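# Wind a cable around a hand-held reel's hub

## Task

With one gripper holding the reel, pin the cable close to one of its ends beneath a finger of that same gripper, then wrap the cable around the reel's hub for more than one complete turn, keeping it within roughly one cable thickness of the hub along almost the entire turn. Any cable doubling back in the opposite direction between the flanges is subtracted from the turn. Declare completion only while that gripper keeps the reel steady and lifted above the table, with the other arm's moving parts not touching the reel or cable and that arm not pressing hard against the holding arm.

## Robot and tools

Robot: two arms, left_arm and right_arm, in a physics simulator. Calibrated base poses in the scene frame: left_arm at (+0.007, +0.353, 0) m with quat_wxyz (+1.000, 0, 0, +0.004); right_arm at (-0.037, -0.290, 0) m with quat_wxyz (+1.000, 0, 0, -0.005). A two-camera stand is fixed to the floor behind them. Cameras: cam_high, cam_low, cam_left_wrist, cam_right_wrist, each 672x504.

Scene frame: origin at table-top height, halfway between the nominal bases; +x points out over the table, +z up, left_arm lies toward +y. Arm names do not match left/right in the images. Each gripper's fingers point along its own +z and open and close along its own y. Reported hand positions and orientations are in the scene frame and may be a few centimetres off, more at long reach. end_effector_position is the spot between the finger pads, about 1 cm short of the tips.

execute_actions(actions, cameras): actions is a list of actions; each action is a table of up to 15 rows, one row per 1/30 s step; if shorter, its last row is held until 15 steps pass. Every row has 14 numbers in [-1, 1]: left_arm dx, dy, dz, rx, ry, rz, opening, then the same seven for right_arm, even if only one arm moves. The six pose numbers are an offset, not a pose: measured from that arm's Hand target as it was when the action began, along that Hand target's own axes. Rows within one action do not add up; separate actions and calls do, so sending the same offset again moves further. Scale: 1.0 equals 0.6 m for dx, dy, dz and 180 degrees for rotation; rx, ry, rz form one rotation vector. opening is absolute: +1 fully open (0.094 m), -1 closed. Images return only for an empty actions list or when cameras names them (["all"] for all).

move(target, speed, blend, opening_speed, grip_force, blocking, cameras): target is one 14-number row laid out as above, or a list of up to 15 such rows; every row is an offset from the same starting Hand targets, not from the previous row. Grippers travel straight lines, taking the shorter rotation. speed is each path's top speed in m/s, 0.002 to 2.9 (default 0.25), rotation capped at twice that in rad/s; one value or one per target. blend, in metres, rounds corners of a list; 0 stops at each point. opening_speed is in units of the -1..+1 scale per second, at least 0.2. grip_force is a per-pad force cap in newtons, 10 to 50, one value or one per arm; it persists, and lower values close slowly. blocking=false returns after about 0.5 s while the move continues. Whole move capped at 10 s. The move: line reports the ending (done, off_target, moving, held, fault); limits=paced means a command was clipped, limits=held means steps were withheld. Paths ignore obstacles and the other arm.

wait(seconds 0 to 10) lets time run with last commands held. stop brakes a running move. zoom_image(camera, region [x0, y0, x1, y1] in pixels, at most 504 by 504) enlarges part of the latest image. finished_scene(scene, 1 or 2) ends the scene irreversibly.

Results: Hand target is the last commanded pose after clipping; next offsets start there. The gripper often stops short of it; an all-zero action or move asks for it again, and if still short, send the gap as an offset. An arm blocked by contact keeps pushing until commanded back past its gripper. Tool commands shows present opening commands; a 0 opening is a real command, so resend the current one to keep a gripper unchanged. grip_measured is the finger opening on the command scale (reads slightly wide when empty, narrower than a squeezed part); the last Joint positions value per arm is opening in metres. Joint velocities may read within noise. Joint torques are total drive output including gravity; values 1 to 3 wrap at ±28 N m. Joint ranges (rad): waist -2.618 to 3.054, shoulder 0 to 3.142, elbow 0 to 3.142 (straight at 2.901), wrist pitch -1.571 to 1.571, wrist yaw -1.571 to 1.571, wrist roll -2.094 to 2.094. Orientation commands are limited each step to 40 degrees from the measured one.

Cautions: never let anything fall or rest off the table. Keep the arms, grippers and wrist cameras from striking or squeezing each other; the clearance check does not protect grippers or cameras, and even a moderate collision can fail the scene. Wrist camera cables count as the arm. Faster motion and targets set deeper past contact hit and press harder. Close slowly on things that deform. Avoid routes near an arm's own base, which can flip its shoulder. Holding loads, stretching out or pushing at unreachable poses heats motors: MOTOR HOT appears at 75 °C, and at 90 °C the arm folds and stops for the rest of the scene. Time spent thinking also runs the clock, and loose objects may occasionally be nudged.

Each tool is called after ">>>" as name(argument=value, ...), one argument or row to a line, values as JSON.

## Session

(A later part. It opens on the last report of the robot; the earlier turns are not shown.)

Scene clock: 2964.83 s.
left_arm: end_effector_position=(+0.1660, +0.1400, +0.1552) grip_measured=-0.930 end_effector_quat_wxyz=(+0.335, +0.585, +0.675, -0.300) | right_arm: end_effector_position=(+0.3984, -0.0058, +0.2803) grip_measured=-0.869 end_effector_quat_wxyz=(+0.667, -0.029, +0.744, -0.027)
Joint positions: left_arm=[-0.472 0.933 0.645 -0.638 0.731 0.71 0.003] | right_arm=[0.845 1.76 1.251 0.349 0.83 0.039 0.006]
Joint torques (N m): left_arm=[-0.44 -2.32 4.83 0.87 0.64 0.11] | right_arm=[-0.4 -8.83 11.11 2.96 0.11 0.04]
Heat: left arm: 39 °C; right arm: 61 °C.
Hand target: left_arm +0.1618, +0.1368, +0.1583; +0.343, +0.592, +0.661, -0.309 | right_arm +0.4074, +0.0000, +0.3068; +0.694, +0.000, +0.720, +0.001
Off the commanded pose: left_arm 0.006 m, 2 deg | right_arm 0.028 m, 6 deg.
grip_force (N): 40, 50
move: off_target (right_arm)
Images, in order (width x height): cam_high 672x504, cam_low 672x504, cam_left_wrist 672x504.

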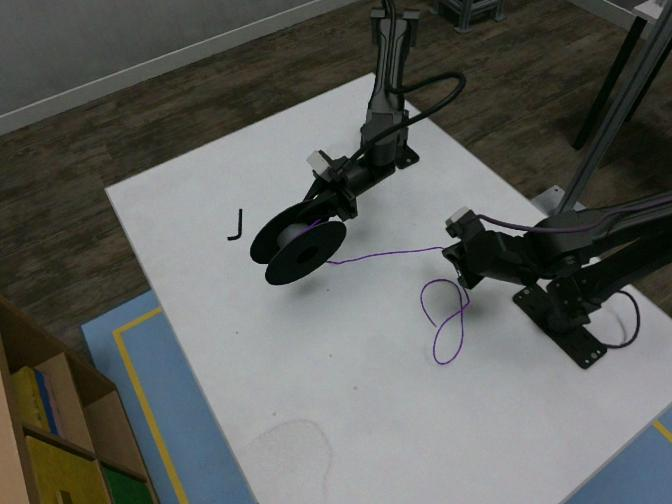

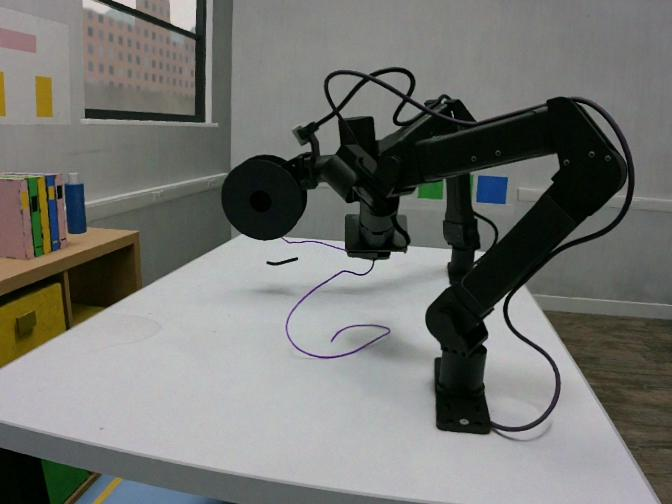

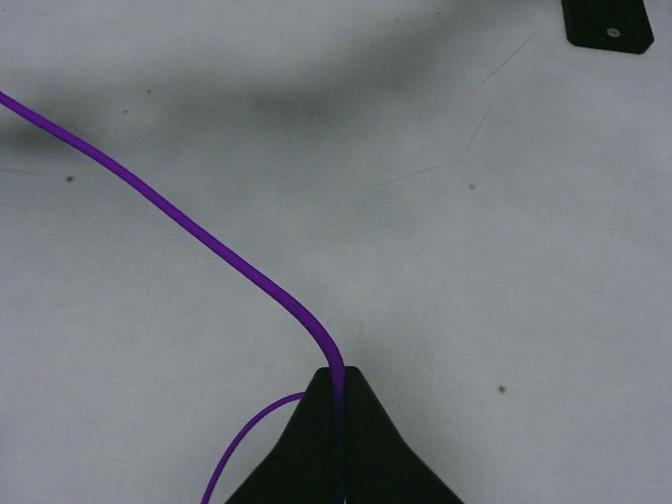

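>>> move(
  target=[
    [-0.12,0.0,-0.085,0,0,0,-1,0,0,0.05,0,0,0,-0.97],
  ],
  speed=0.05,
  cameras=["cam_left_wrist","cam_low","cam_high"],
)

Scene clock: 2977.20 s.
left_arm: end_effector_position=(+0.1646, +0.1407, +0.2331) grip_measured=-0.930 end_effector_quat_wxyz=(+0.336, +0.585, +0.674, -0.300) | right_arm: end_effector_position=(+0.4269, -0.0019, +0.2816) grip_measured=-0.869 end_effector_quat_wxyz=(+0.669, -0.028, +0.742, -0.019)
Joint positions: left_arm=[-0.472 0.959 0.966 -0.932 0.731 0.71 0.003] | right_arm=[0.796 1.836 1.343 0.349 0.771 0.036 0.006]
Joint torques (N m): left_arm=[-0.18 -0.81 8.62 0.58 0.66 0.13] | right_arm=[-0.8 -9.39 11.26 2.88 0.08 0.02]
Heat: left arm: 39 °C; right arm: 61 °C.
Hand target: left_arm +0.1619, +0.1373, +0.2465; +0.343, +0.592, +0.661, -0.309 | right_arm +0.4373, +0.0001, +0.3054; +0.694, +0.000, +0.720, +0.000
Off the commanded pose: left_arm 0.014 m, 2 deg | right_arm 0.026 m, 5 deg.
grip_force (N): 40, 50
move: off_target (left_arm, right_arm)
Images, in order (width x height): cam_high 672x504, cam_low 672x504, cam_left_wrist 672x504.

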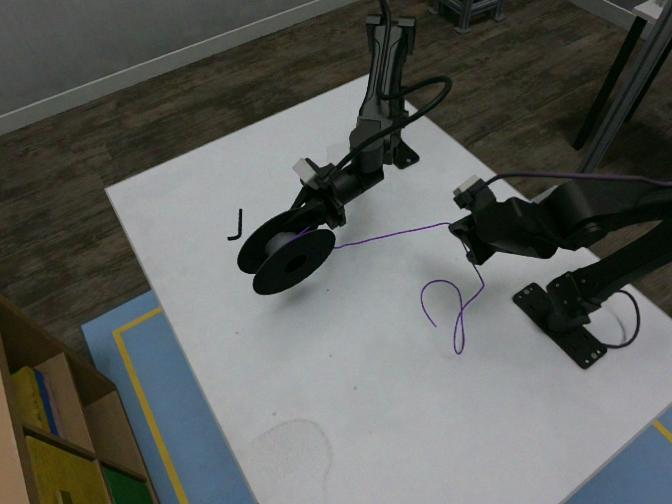

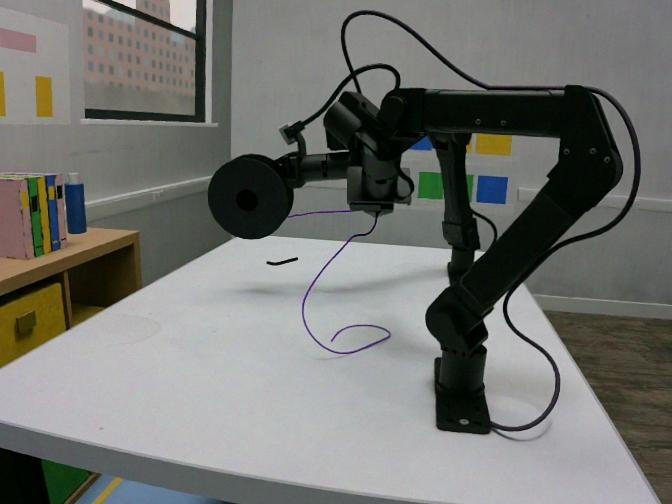

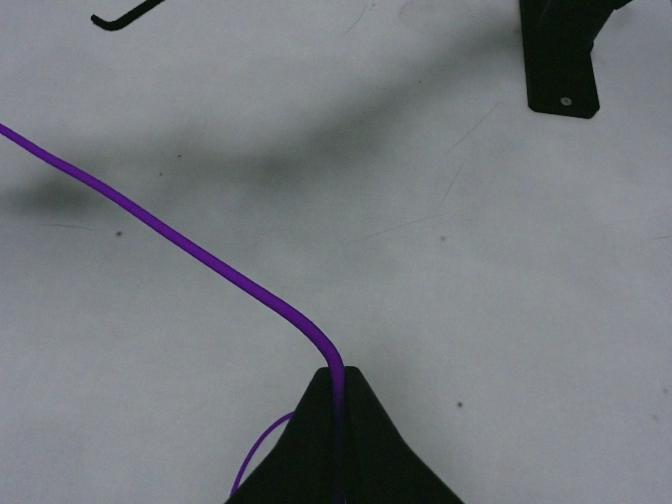

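>>> move(
  target=[
    [-0.1503,0.1028,-0.1492,0,0,0,-1,0,0,0,0,0,0,-0.97],
  ],
  speed=0.06,
  cameras=["cam_left_wrist","cam_low","cam_high","cam_right_wrist"],
)

Scene clock: 2992.53 s.
left_arm: end_effector_position=(+0.2270, +0.1679, +0.3586) grip_measured=-0.930 end_effector_quat_wxyz=(+0.342, +0.585, +0.675, -0.291) | right_arm: end_effector_position=(+0.4276, +0.0019, +0.2867) grip_measured=-0.869 end_effector_quat_wxyz=(+0.672, -0.031, +0.740, -0.009)
Joint positions: left_arm=[-0.223 1.381 1.785 -1.524 0.846 1.007 0.003] | right_arm=[0.796 1.836 1.356 0.349 0.754 0.035 0.006]
Joint torques (N m): left_arm=[0.49 -3.26 7.45 0.23 0.94 0.15] | right_arm=[-0.83 -9.25 10.56 2.87 0.31 0.04]
Heat: left arm: 39 °C; right arm: 61 °C.
Hand target: left_arm +0.2211, +0.1654, +0.3717; +0.343, +0.592, +0.661, -0.309 | right_arm +0.4374, +0.0002, +0.3056; +0.694, +0.000, +0.720, +0.001
Off the commanded pose: left_arm 0.015 m, 3 deg | right_arm 0.021 m, 5 deg.
joint sent to its limit (left arm) — joint 4 (wrist pitch), lower limit. The joint targets still meet the commanded pose.
grip_force (N): 40, 50
move: off_target (left_arm, right_arm)

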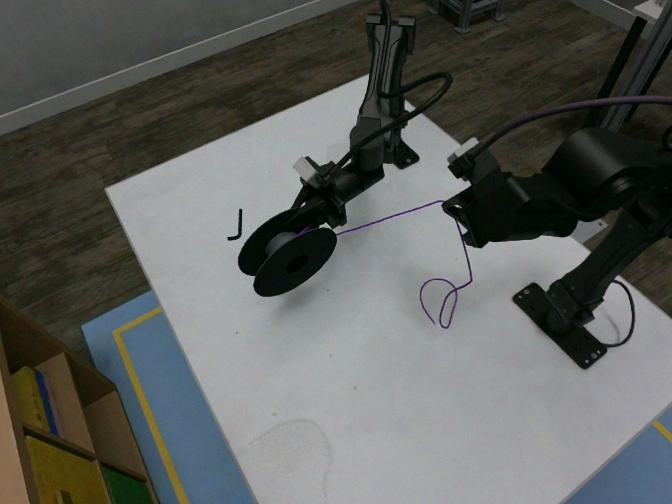

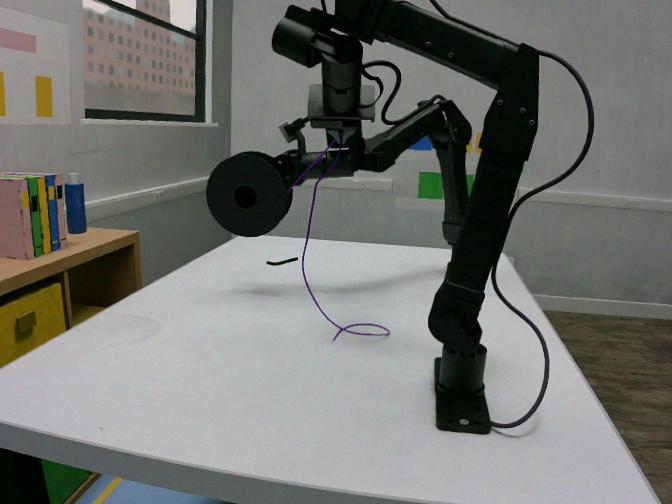

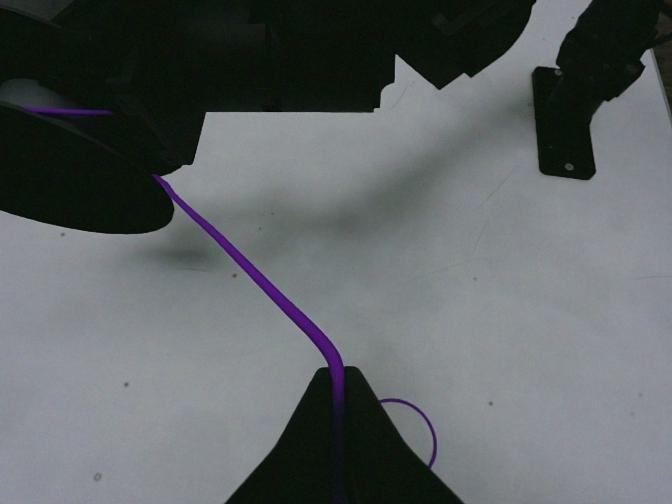

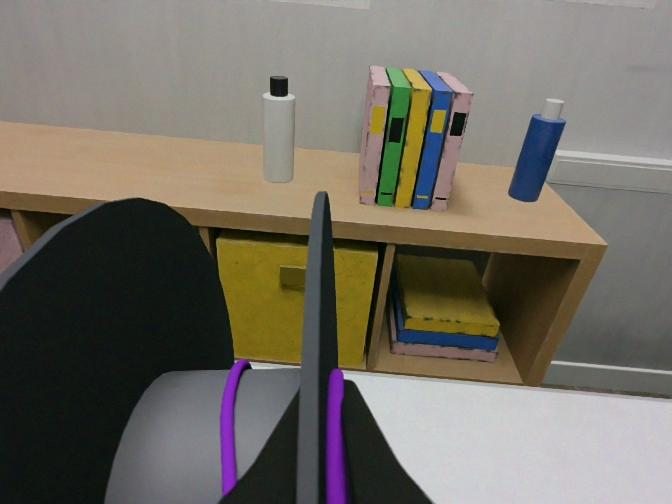

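>>> zoom_image(
  camera="cam_low",
  region=[190, 100, 390, 250],
)

>>> zoom_image(
  camera="cam_left_wrist",
  region=[0, 50, 260, 260],
)

Scaled by 2.520.

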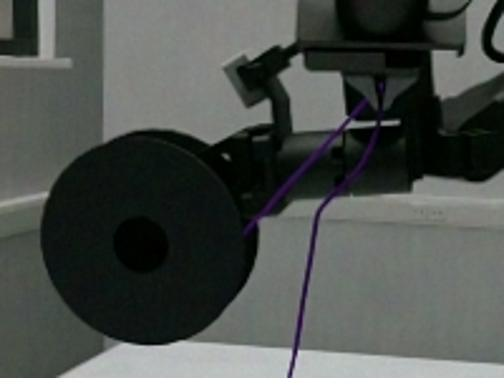

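Scaled by 1.938.

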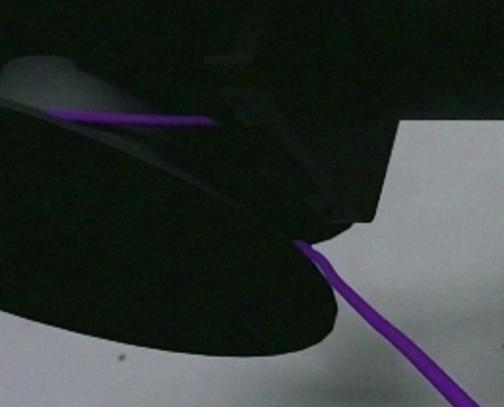

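>>> move(
  target=[
    [-0.1232,0.042,-0.0133,-0.027,-0.083,-0.019,-1,0.033,0,-0.13,0,0,0,-0.97],
  ],
  speed=0.06,
  cameras=["cam_left_wrist","cam_low","cam_high","cam_right_wrist"],
)

Scene clock: 3017.63 s.
left_arm: end_effector_position=(+0.2556, +0.1372, +0.4169) grip_measured=-0.930 end_effector_quat_wxyz=(+0.418, +0.502, +0.667, -0.358) | right_arm: end_effector_position=(+0.3638, +0.0098, +0.2549) grip_measured=-0.869 end_effector_quat_wxyz=(+0.668, -0.043, +0.742, -0.028)
Joint positions: left_arm=[-0.262 1.388 1.825 -1.194 0.959 0.596 0.003] | right_arm=[0.938 1.746 1.13 0.443 0.905 0.038 0.006]
Joint torques (N m): left_arm=[-0.4 -4.64 6.78 1.16 0.8 -0.07] | right_arm=[0.03 -14.04 6.5 2.78 0.35 0.17]
Heat: left arm: 39 °C; right arm: 62 °C.
Hand target: left_arm +0.2500, +0.1326, +0.4367; +0.442, +0.512, +0.640, -0.365 | right_arm +0.3587, +0.0000, +0.2887; +0.694, +0.000, +0.720, +0.001
Off the commanded pose: left_arm 0.021 m, 4 deg | right_arm 0.035 m, 7 deg.
grip_force (N): 40, 50
move: off_target (left_arm, right_arm)

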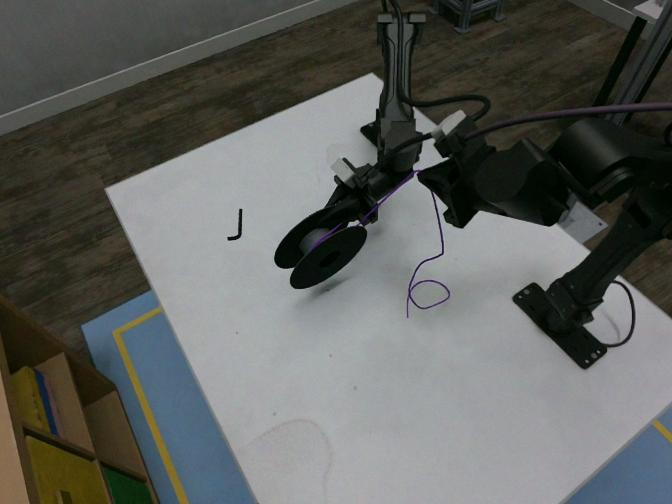

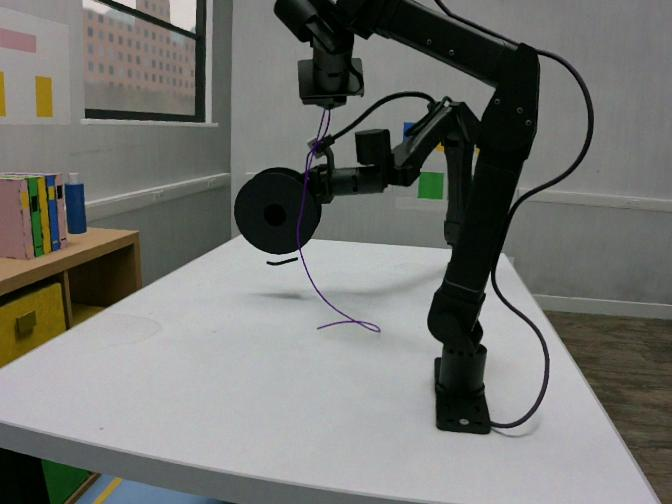

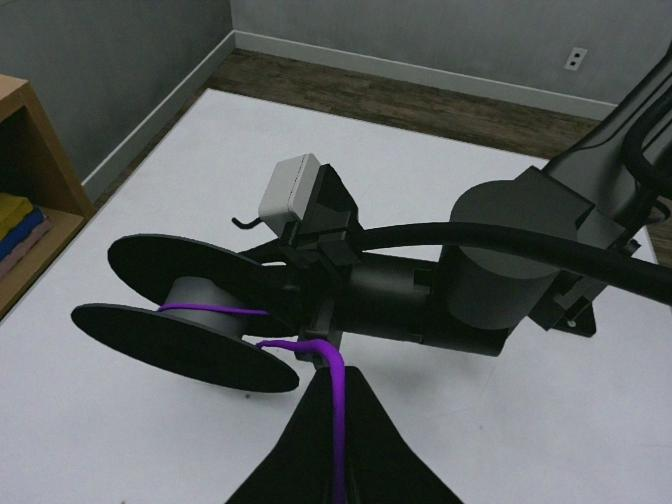

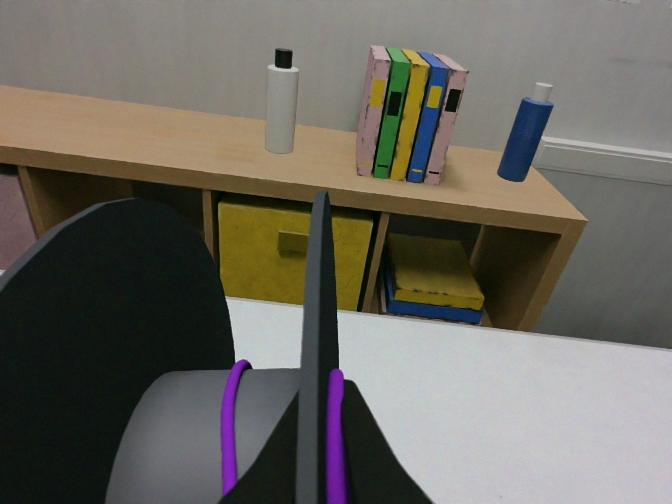

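>>> move(
  target=[
    [-0.0322,0.0673,0.0592,0,0,0,-1,0,0,0,0,0,0,-0.97],
    [-0.022,0.1455,0.135,0,0,0,-1,0,0,0,0,0,0,-0.97],
    [-0.0262,0.214,0.1582,0,0,0,-1,0,0,0,0,0,0,-0.97],
  ],
  speed=0.06,
  blend=[0.015,0.015,0],
  cameras=["cam_left_wrist","cam_low","cam_high","cam_right_wrist"],
)

Scene clock: 3042.97 s.
left_arm: end_effector_position=(+0.3933, +0.0678, +0.4119) grip_measured=-0.930 end_effector_quat_wxyz=(+0.437, +0.506, +0.650, -0.361) | right_arm: end_effector_position=(+0.3633, +0.0078, +0.2526) grip_measured=-0.869 end_effector_quat_wxyz=(+0.667, -0.041, +0.743, -0.032)
Joint positions: left_arm=[-0.343 1.925 2.329 -1.033 0.917 0.494 0.003] | right_arm=[0.938 1.746 1.124 0.444 0.913 0.038 0.006]
Joint torques (N m): left_arm=[0.46 -7.49 7.76 0.9 0.57 0.12] | right_arm=[0.09 -14.11 6.87 2.73 0.26 0.15]
Heat: left arm: 39 °C; right arm: 63 °C.
Hand target: left_arm +0.3952, +0.0670, +0.4168; +0.442, +0.512, +0.640, -0.365 | right_arm +0.3587, +0.0000, +0.2888; +0.694, +0.000, +0.720, +0.001
Off the commanded pose: left_arm 0.005 m, 2 deg | right_arm 0.037 m, 7 deg.
grip_force (N): 40, 50
move: off_target (right_arm)

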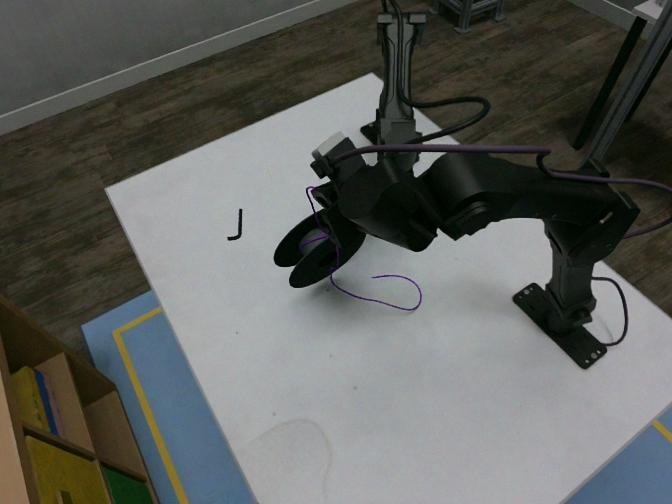

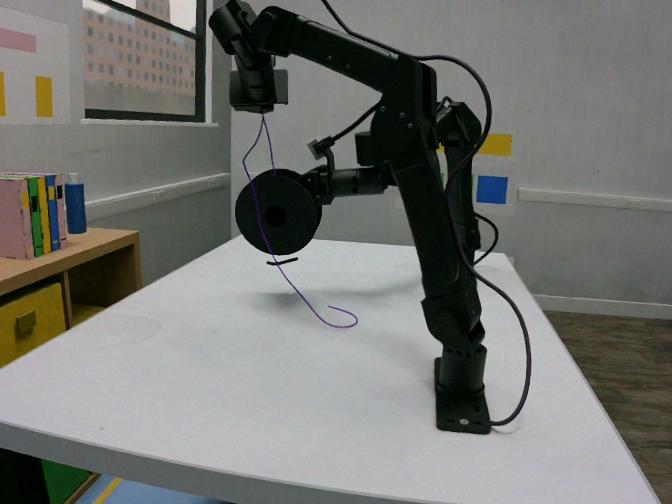

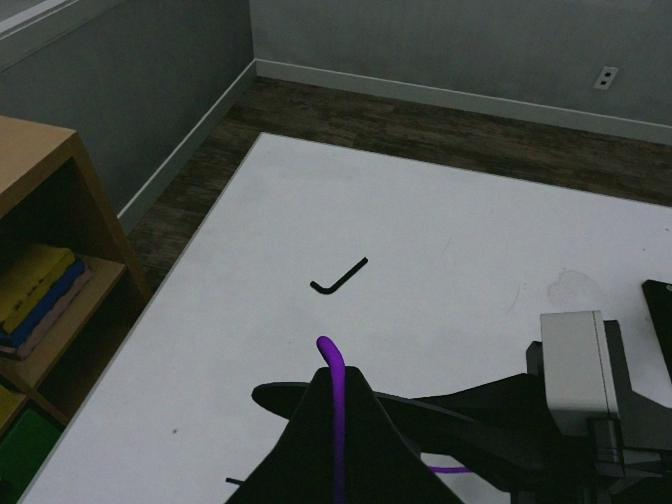

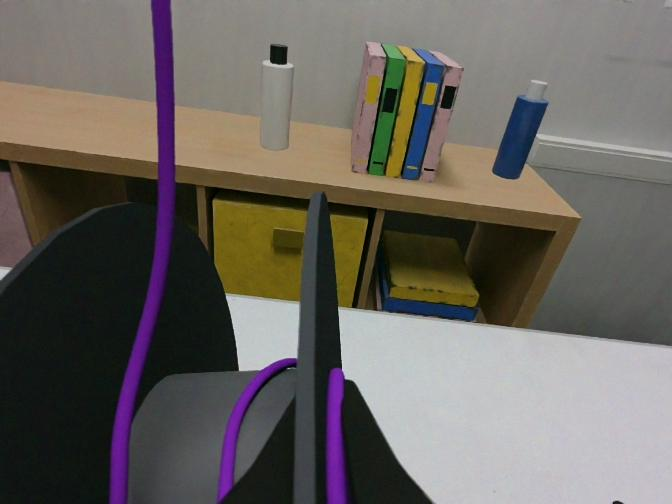

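>>> move(
  target=[
    [0.0358,0.0997,0.0448,-0.0157,0,-0.0057,-1,0,0,0,0,0,0,-0.97],
    [0.117,0.205,0.109,-0.0157,0,-0.0057,-1,0,0,0,0,0,0,-0.97],
  ],
  speed=0.06,
  blend=[0.015,0],
  cameras=["cam_left_wrist","cam_low","cam_high","cam_right_wrist"],
)

Scene clock: 3061.93 s.
left_arm: end_effector_position=(+0.5185, +0.0557, +0.3266) grip_measured=-0.930 end_effector_quat_wxyz=(+0.449, +0.489, +0.661, -0.349) | right_arm: end_effector_position=(+0.3633, +0.0076, +0.2527) grip_measured=-0.869 end_effector_quat_wxyz=(+0.667, -0.041, +0.743, -0.033)
Joint positions: left_arm=[-0.292 2.39 2.7 -0.929 0.918 0.491 0.003] | right_arm=[0.938 1.746 1.124 0.444 0.914 0.038 0.006]
Joint torques (N m): left_arm=[0.55 -10.92 8.24 0.93 0.54 0.1] | right_arm=[0.06 -14.09 6.84 2.75 0.25 0.16]
Heat: left arm: 39 °C; right arm: 63 °C.
Hand target: left_arm +0.5219, +0.0559, +0.3266; +0.451, +0.495, +0.653, -0.353 | right_arm +0.3587, +0.0000, +0.2888; +0.694, +0.000, +0.720, +0.001
Off the commanded pose: left_arm 0.004 m, 1 deg | right_arm 0.037 m, 7 deg.
grip_force (N): 40, 50
move: off_target (right_arm)

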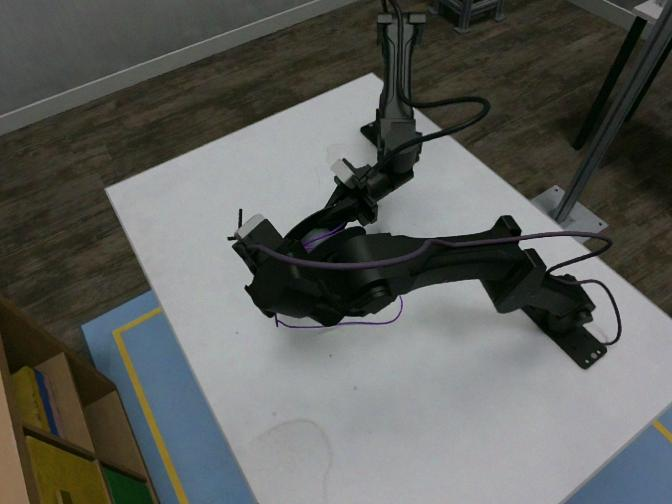

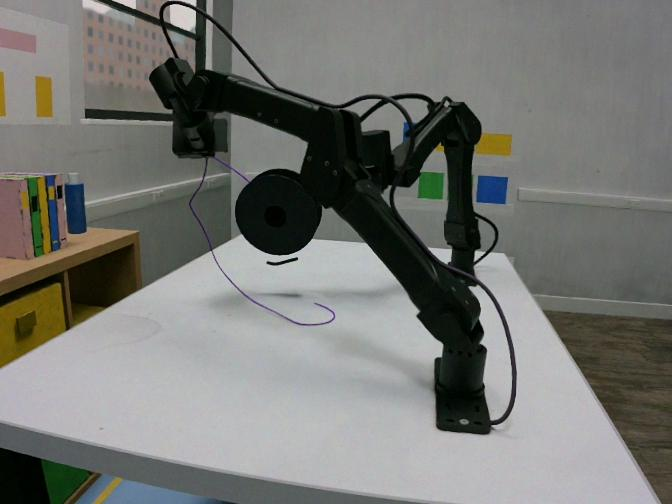

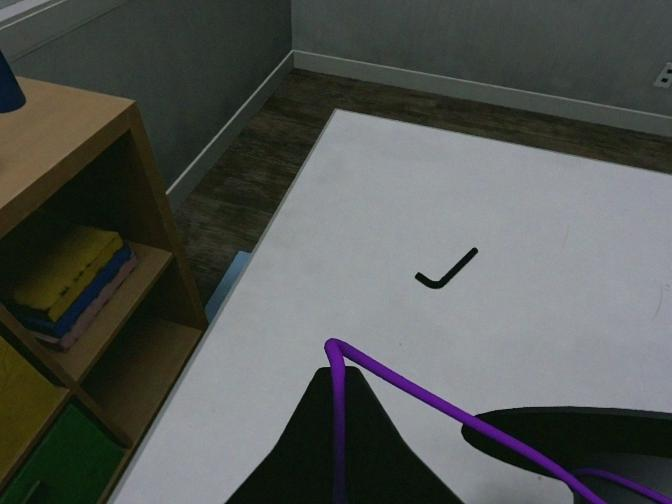

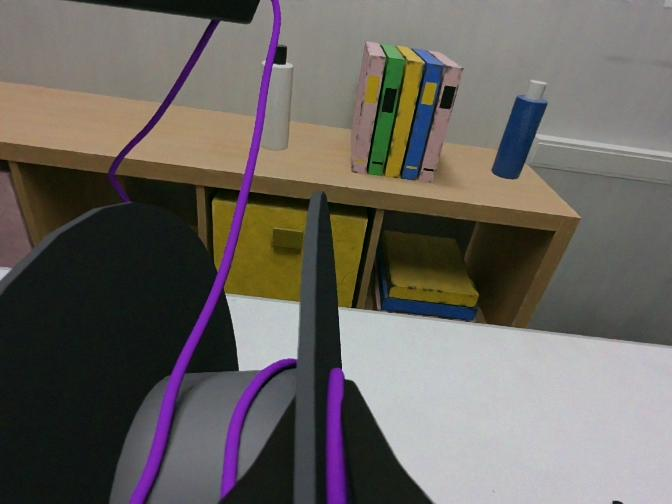

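>>> move(
  target=[
    [0.1423,0.0381,0.0718,0,0,0,-1,0,0,0,0,0,0,-0.97],
  ],
  speed=0.06,
  cameras=["cam_left_wrist","cam_low","cam_high","cam_right_wrist"],
)

Scene clock: 3074.27 s.
left_arm: end_effector_position=(+0.5475, +0.0491, +0.2119) grip_measured=-0.930 end_effector_quat_wxyz=(+0.431, +0.488, +0.671, -0.355) | right_arm: end_effector_position=(+0.3633, +0.0075, +0.2527) grip_measured=-0.869 end_effector_quat_wxyz=(+0.667, -0.041, +0.743, -0.033)
Joint positions: left_arm=[-0.288 2.39 2.249 -0.535 0.923 0.51 0.003] | right_arm=[0.938 1.746 1.124 0.444 0.914 0.038 0.006]
Joint torques (N m): left_arm=[0.53 -16.75 4.89 1.16 0.56 0.08] | right_arm=[0.09 -14.11 6.83 2.74 0.24 0.16]
Heat: left arm: 39 °C; right arm: 64 °C.
Hand target: left_arm +0.5456, +0.0510, +0.2313; +0.451, +0.495, +0.654, -0.353 | right_arm +0.3587, +0.0000, +0.2888; +0.694, +0.000, +0.720, +0.001
Off the commanded pose: left_arm 0.020 m, 3 deg | right_arm 0.037 m, 7 deg.
grip_force (N): 40, 50
move: off_target (left_arm, right_arm)

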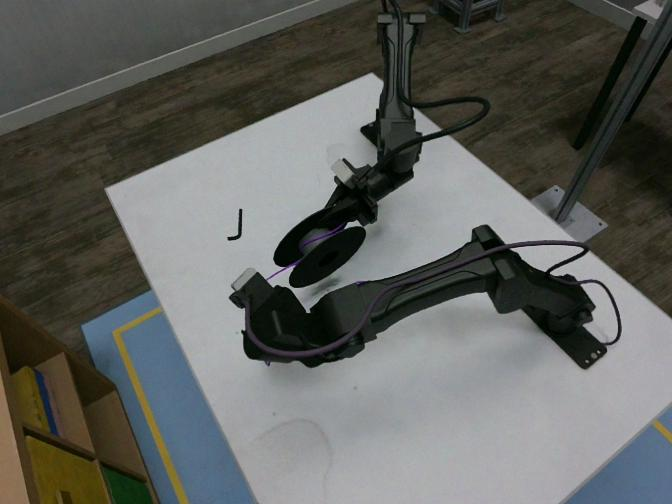

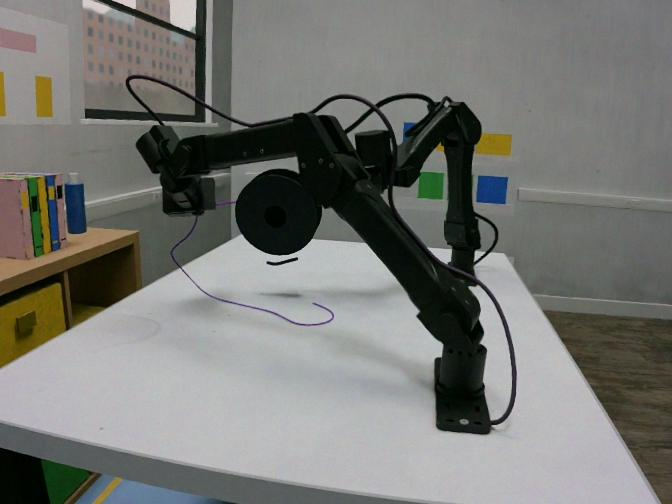

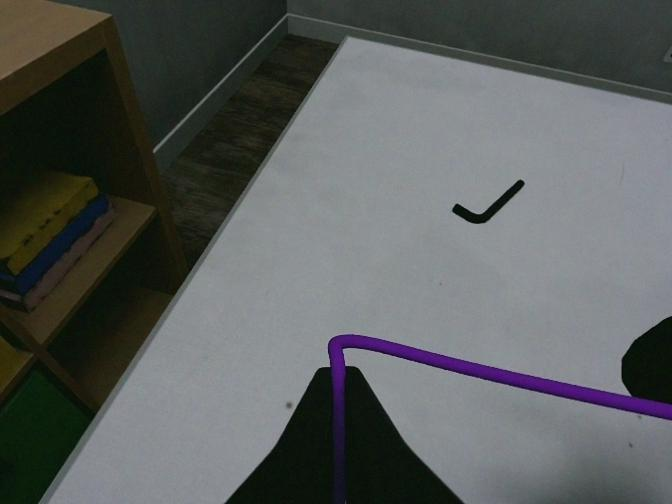

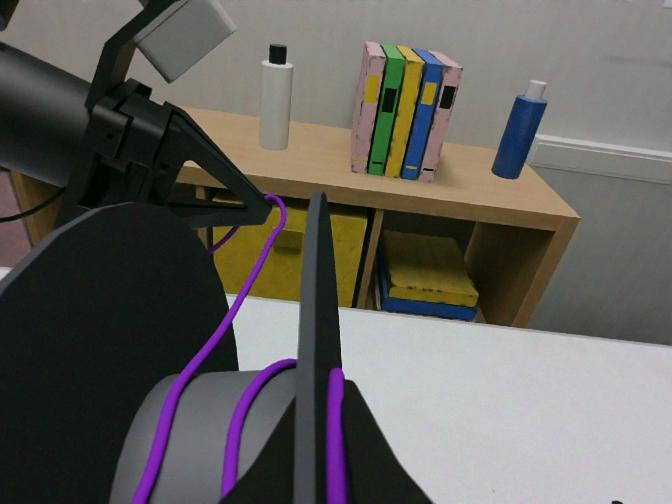

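>>> move(
  target=[
    [0.0735,0.0342,0.0418,0,0,0,-1,0,0,0,0,0,0,-0.97],
  ],
  speed=0.05,
  cameras=["cam_left_wrist","cam_low","cam_high","cam_right_wrist"],
)

Scene clock: 3081.10 s.
left_arm: end_effector_position=(+0.5607, +0.0460, +0.1938) grip_measured=-0.930 end_effector_quat_wxyz=(+0.448, +0.494, +0.657, -0.353) | right_arm: end_effector_position=(+0.3633, +0.0072, +0.2527) grip_measured=-0.869 end_effector_quat_wxyz=(+0.667, -0.040, +0.743, -0.033)
Joint positions: left_arm=[-0.284 2.439 2.235 -0.427 0.937 0.51 0.003] | right_arm=[0.938 1.746 1.124 0.444 0.916 0.038 0.006]
Joint torques (N m): left_arm=[0.7 -12.07 5.57 1.23 0.44 0.11] | right_arm=[0.05 -14.11 6.84 2.74 0.22 0.16]
Heat: left arm: 39 °C; right arm: 64 °C.
Hand target: left_arm +0.5667, +0.0479, +0.1810; +0.451, +0.495, +0.653, -0.353 | right_arm +0.3587, +0.0000, +0.2888; +0.694, +0.000, +0.720, +0.001
Off the commanded pose: left_arm 0.014 m, 1 deg | right_arm 0.037 m, 7 deg.
grip_force (N): 40, 50
move: off_target (left_arm, right_arm)

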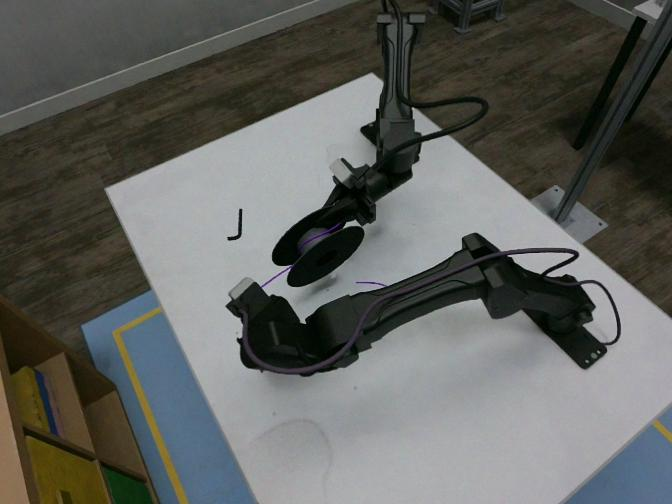

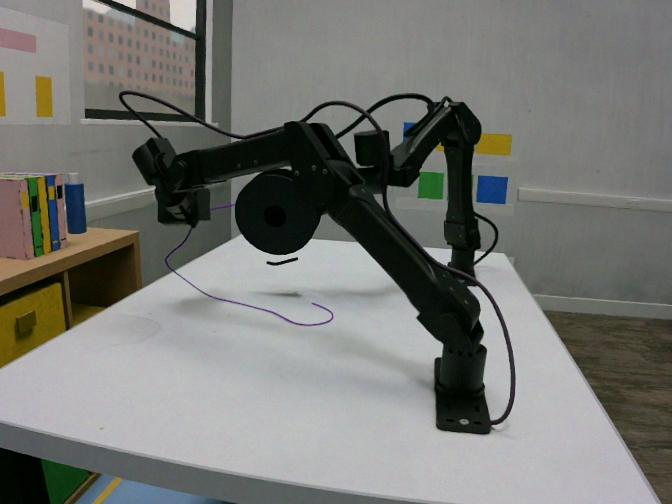

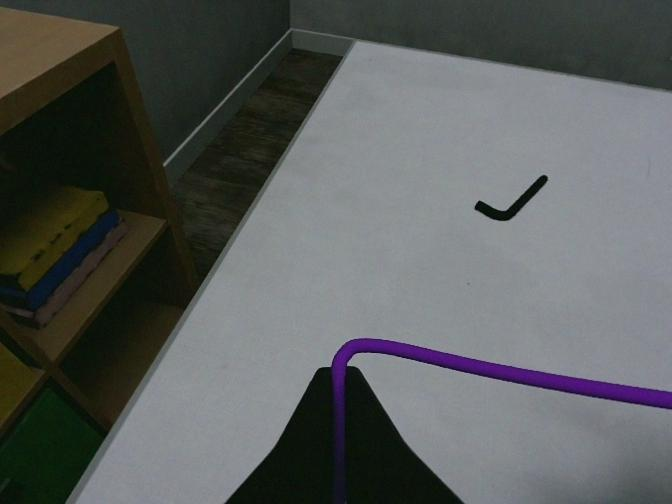

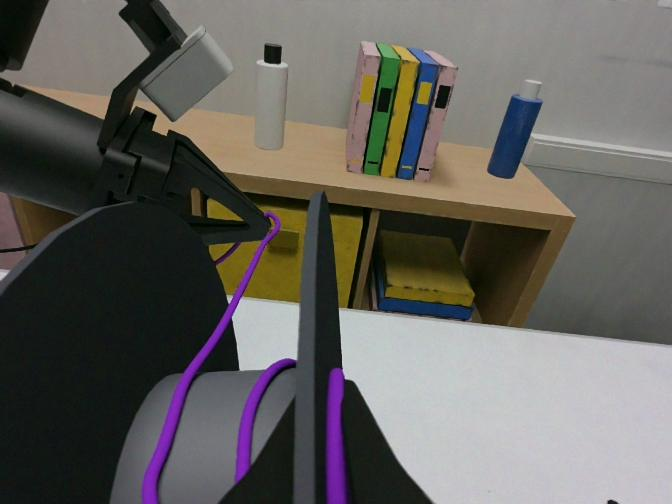

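>>> move(
  target=[
    [0.1492,-0.1207,-0.015,0,0,0,-1,0,0,0,0,0,0,-0.97],
  ],
  speed=0.06,
  cameras=["cam_left_wrist","cam_low","cam_high","cam_right_wrist"],
)

Scene clock: 3102.63 s.
left_arm: end_effector_position=(+0.4839, +0.0666, +0.0719) grip_measured=-0.930 end_effector_quat_wxyz=(+0.426, +0.491, +0.667, -0.364) | right_arm: end_effector_position=(+0.3624, +0.0066, +0.2466) grip_measured=-0.869 end_effector_quat_wxyz=(+0.661, -0.048, +0.748, -0.039)
Joint positions: left_arm=[-0.284 2.27 1.455 0.124 0.947 0.518 0.003] | right_arm=[0.938 1.746 1.116 0.427 0.912 0.038 0.006]
Joint torques (N m): left_arm=[-0.02 -17.83 3.92 1.05 0.3 -0.04] | right_arm=[0.05 -14.3 7.28 2.91 0.28 0.18]
Heat: left arm: 40 °C; right arm: 64 °C.
Hand target: left_arm +0.4854, +0.0667, +0.1012; +0.451, +0.495, +0.653, -0.353 | right_arm +0.3587, +0.0000, +0.2886; +0.694, +0.000, +0.720, +0.000
Off the commanded pose: left_arm 0.029 m, 4 deg | right_arm 0.043 m, 9 deg.
grip_force (N): 40, 50
move: off_target (left_arm, right_arm)

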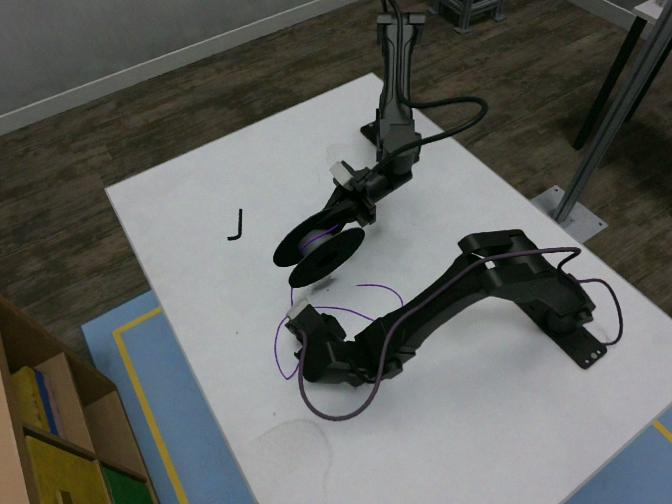

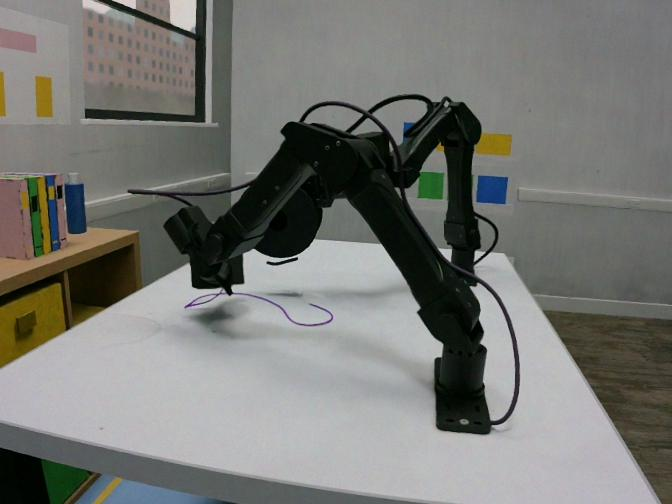

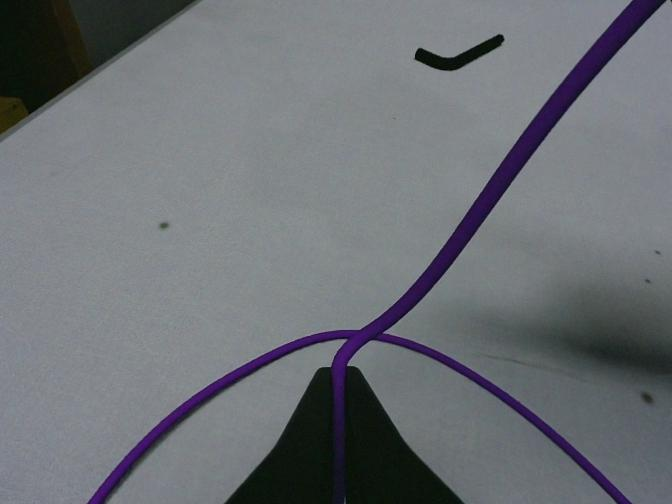

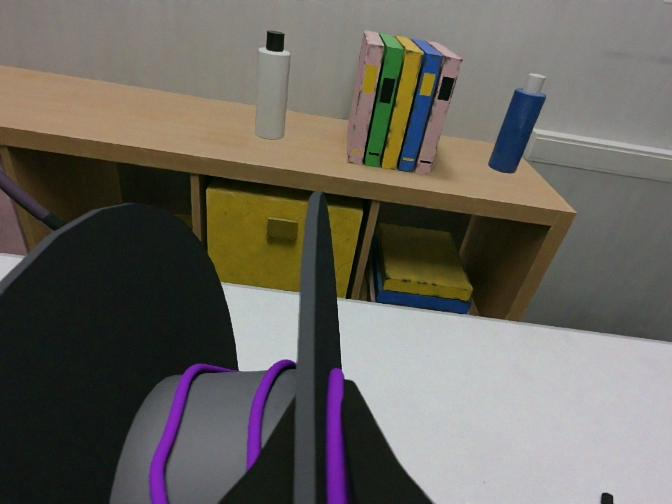

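>>> move(
  target=[
    [0,0,0,0,0,0,-0.7,0,0,0,0,0,0,-0.97],
    [0,0,-0.13,0,0,0,-0.7,0,0,0,0,0,0,-0.97],
  ],
  speed=0.08,
  cameras=["cam_left_wrist","cam_low","cam_high","cam_right_wrist"],
)

Scene clock: 3112.10 s.
left_arm: end_effector_position=(+0.4723, +0.1379, +0.1003) grip_measured=-0.702 end_effector_quat_wxyz=(+0.432, +0.483, +0.674, -0.355) | right_arm: end_effector_position=(+0.3624, +0.0066, +0.2466) grip_measured=-0.869 end_effector_quat_wxyz=(+0.661, -0.048, +0.748, -0.039)
Joint positions: left_arm=[-0.137 2.121 1.365 -0.06 1.03 0.673 0.014] | right_arm=[0.938 1.746 1.116 0.427 0.912 0.038 0.006]
Joint torques (N m): left_arm=[0.2 -16.58 4.29 0.72 0.7 0.17] | right_arm=[0.05 -14.28 7.23 2.89 0.28 0.17]
Heat: left arm: 44 °C; right arm: 66 °C.
Hand target: left_arm +0.4667, +0.1375, +0.1280; +0.451, +0.495, +0.654, -0.353 | right_arm +0.3587, +0.0000, +0.2886; +0.694, +0.000, +0.720, +0.001
Off the commanded pose: left_arm 0.028 m, 4 deg | right_arm 0.043 m, 9 deg.
grip_force (N): 40, 50
move: off_target (left_arm, right_arm)

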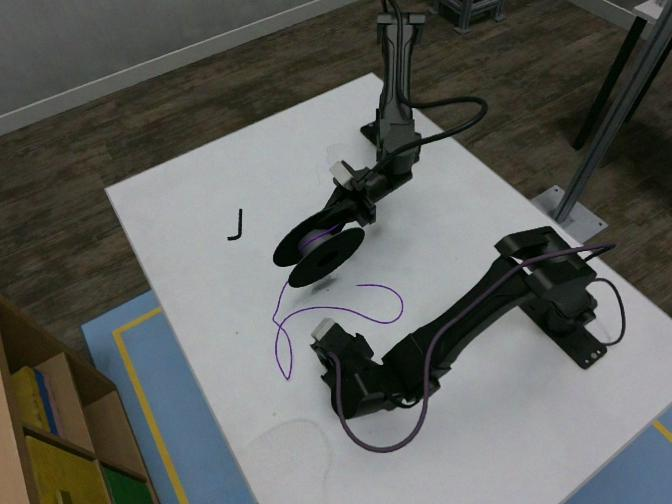

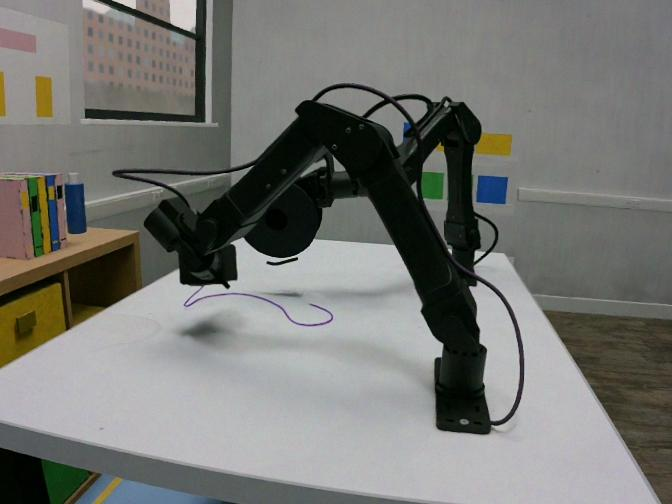

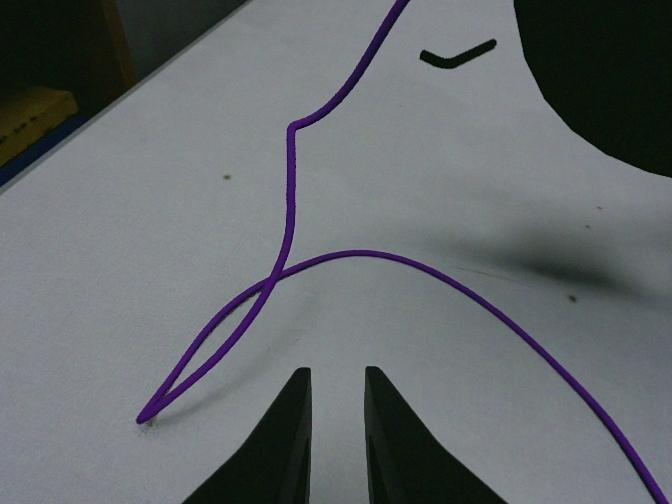

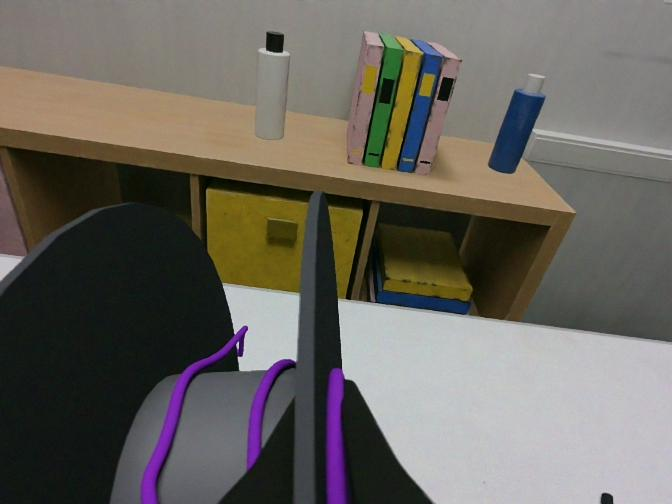

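>>> move(
  target=[
    [-0.05,0,-0.2,0,0,0,-0.7,-0.32,0,0,0,0,0,-0.97],
  ],
  speed=0.08,
  cameras=["cam_left_wrist","cam_low","cam_high","cam_right_wrist"],
)

Scene clock: 3121.60 s.
left_arm: end_effector_position=(+0.4390, +0.2371, +0.1611) grip_measured=-0.702 end_effector_quat_wxyz=(+0.418, +0.478, +0.680, -0.367) | right_arm: end_effector_position=(+0.3625, +0.0004, +0.4610) grip_measured=-0.869 end_effector_quat_wxyz=(+0.677, -0.027, +0.735, -0.022)
Joint positions: left_arm=[0.106 2.003 1.518 -0.795 1.161 1.148 0.014] | right_arm=[0.929 1.741 1.937 -0.331 0.911 0.038 0.006]
Joint torques (N m): left_arm=[0.32 -14.82 8.16 0.12 0.92 0.17] | right_arm=[-0.43 -8.54 9.94 2.63 0.1 0.11]
Heat: left arm: 43 °C; right arm: 66 °C.
Hand target: left_arm +0.4410, +0.2366, +0.1974; +0.451, +0.495, +0.654, -0.353 | right_arm +0.3658, -0.0003, +0.4807; +0.694, +0.000, +0.720, +0.000
Off the commanded pose: left_arm 0.036 m, 5 deg | right_arm 0.020 m, 5 deg.
grip_force (N): 40, 50
move: off_target (left_arm, right_arm)

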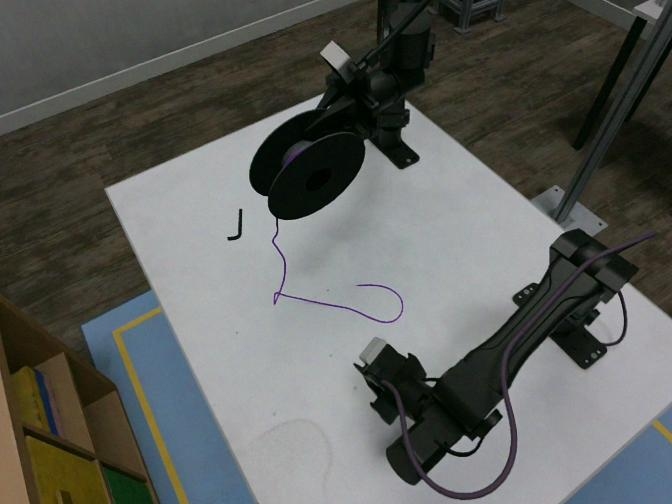

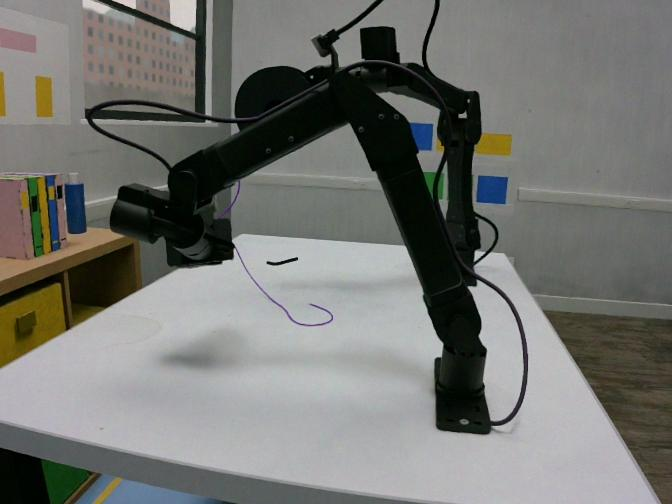

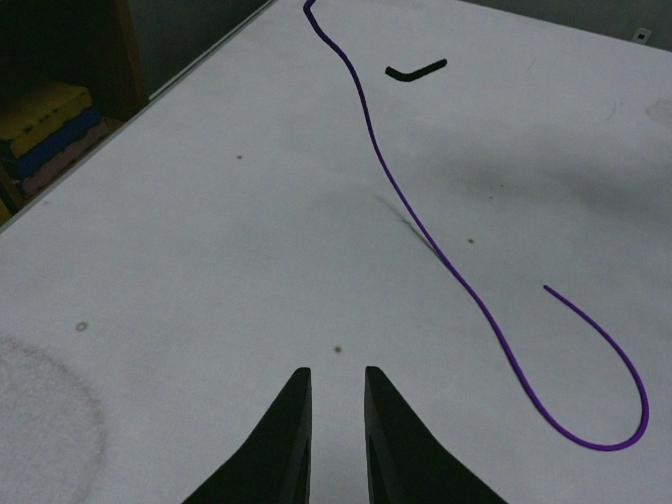

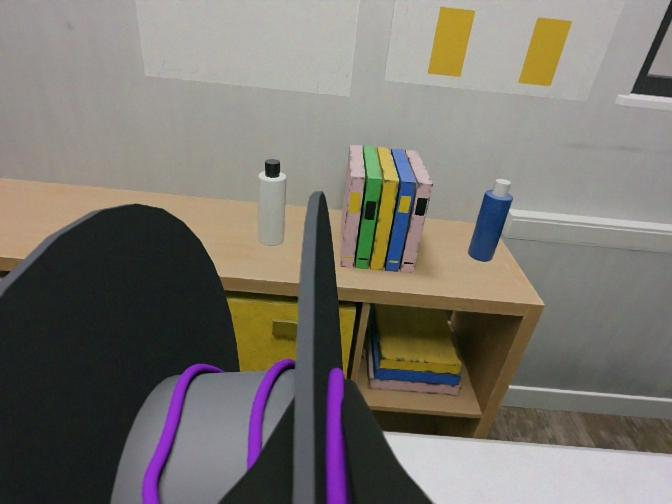

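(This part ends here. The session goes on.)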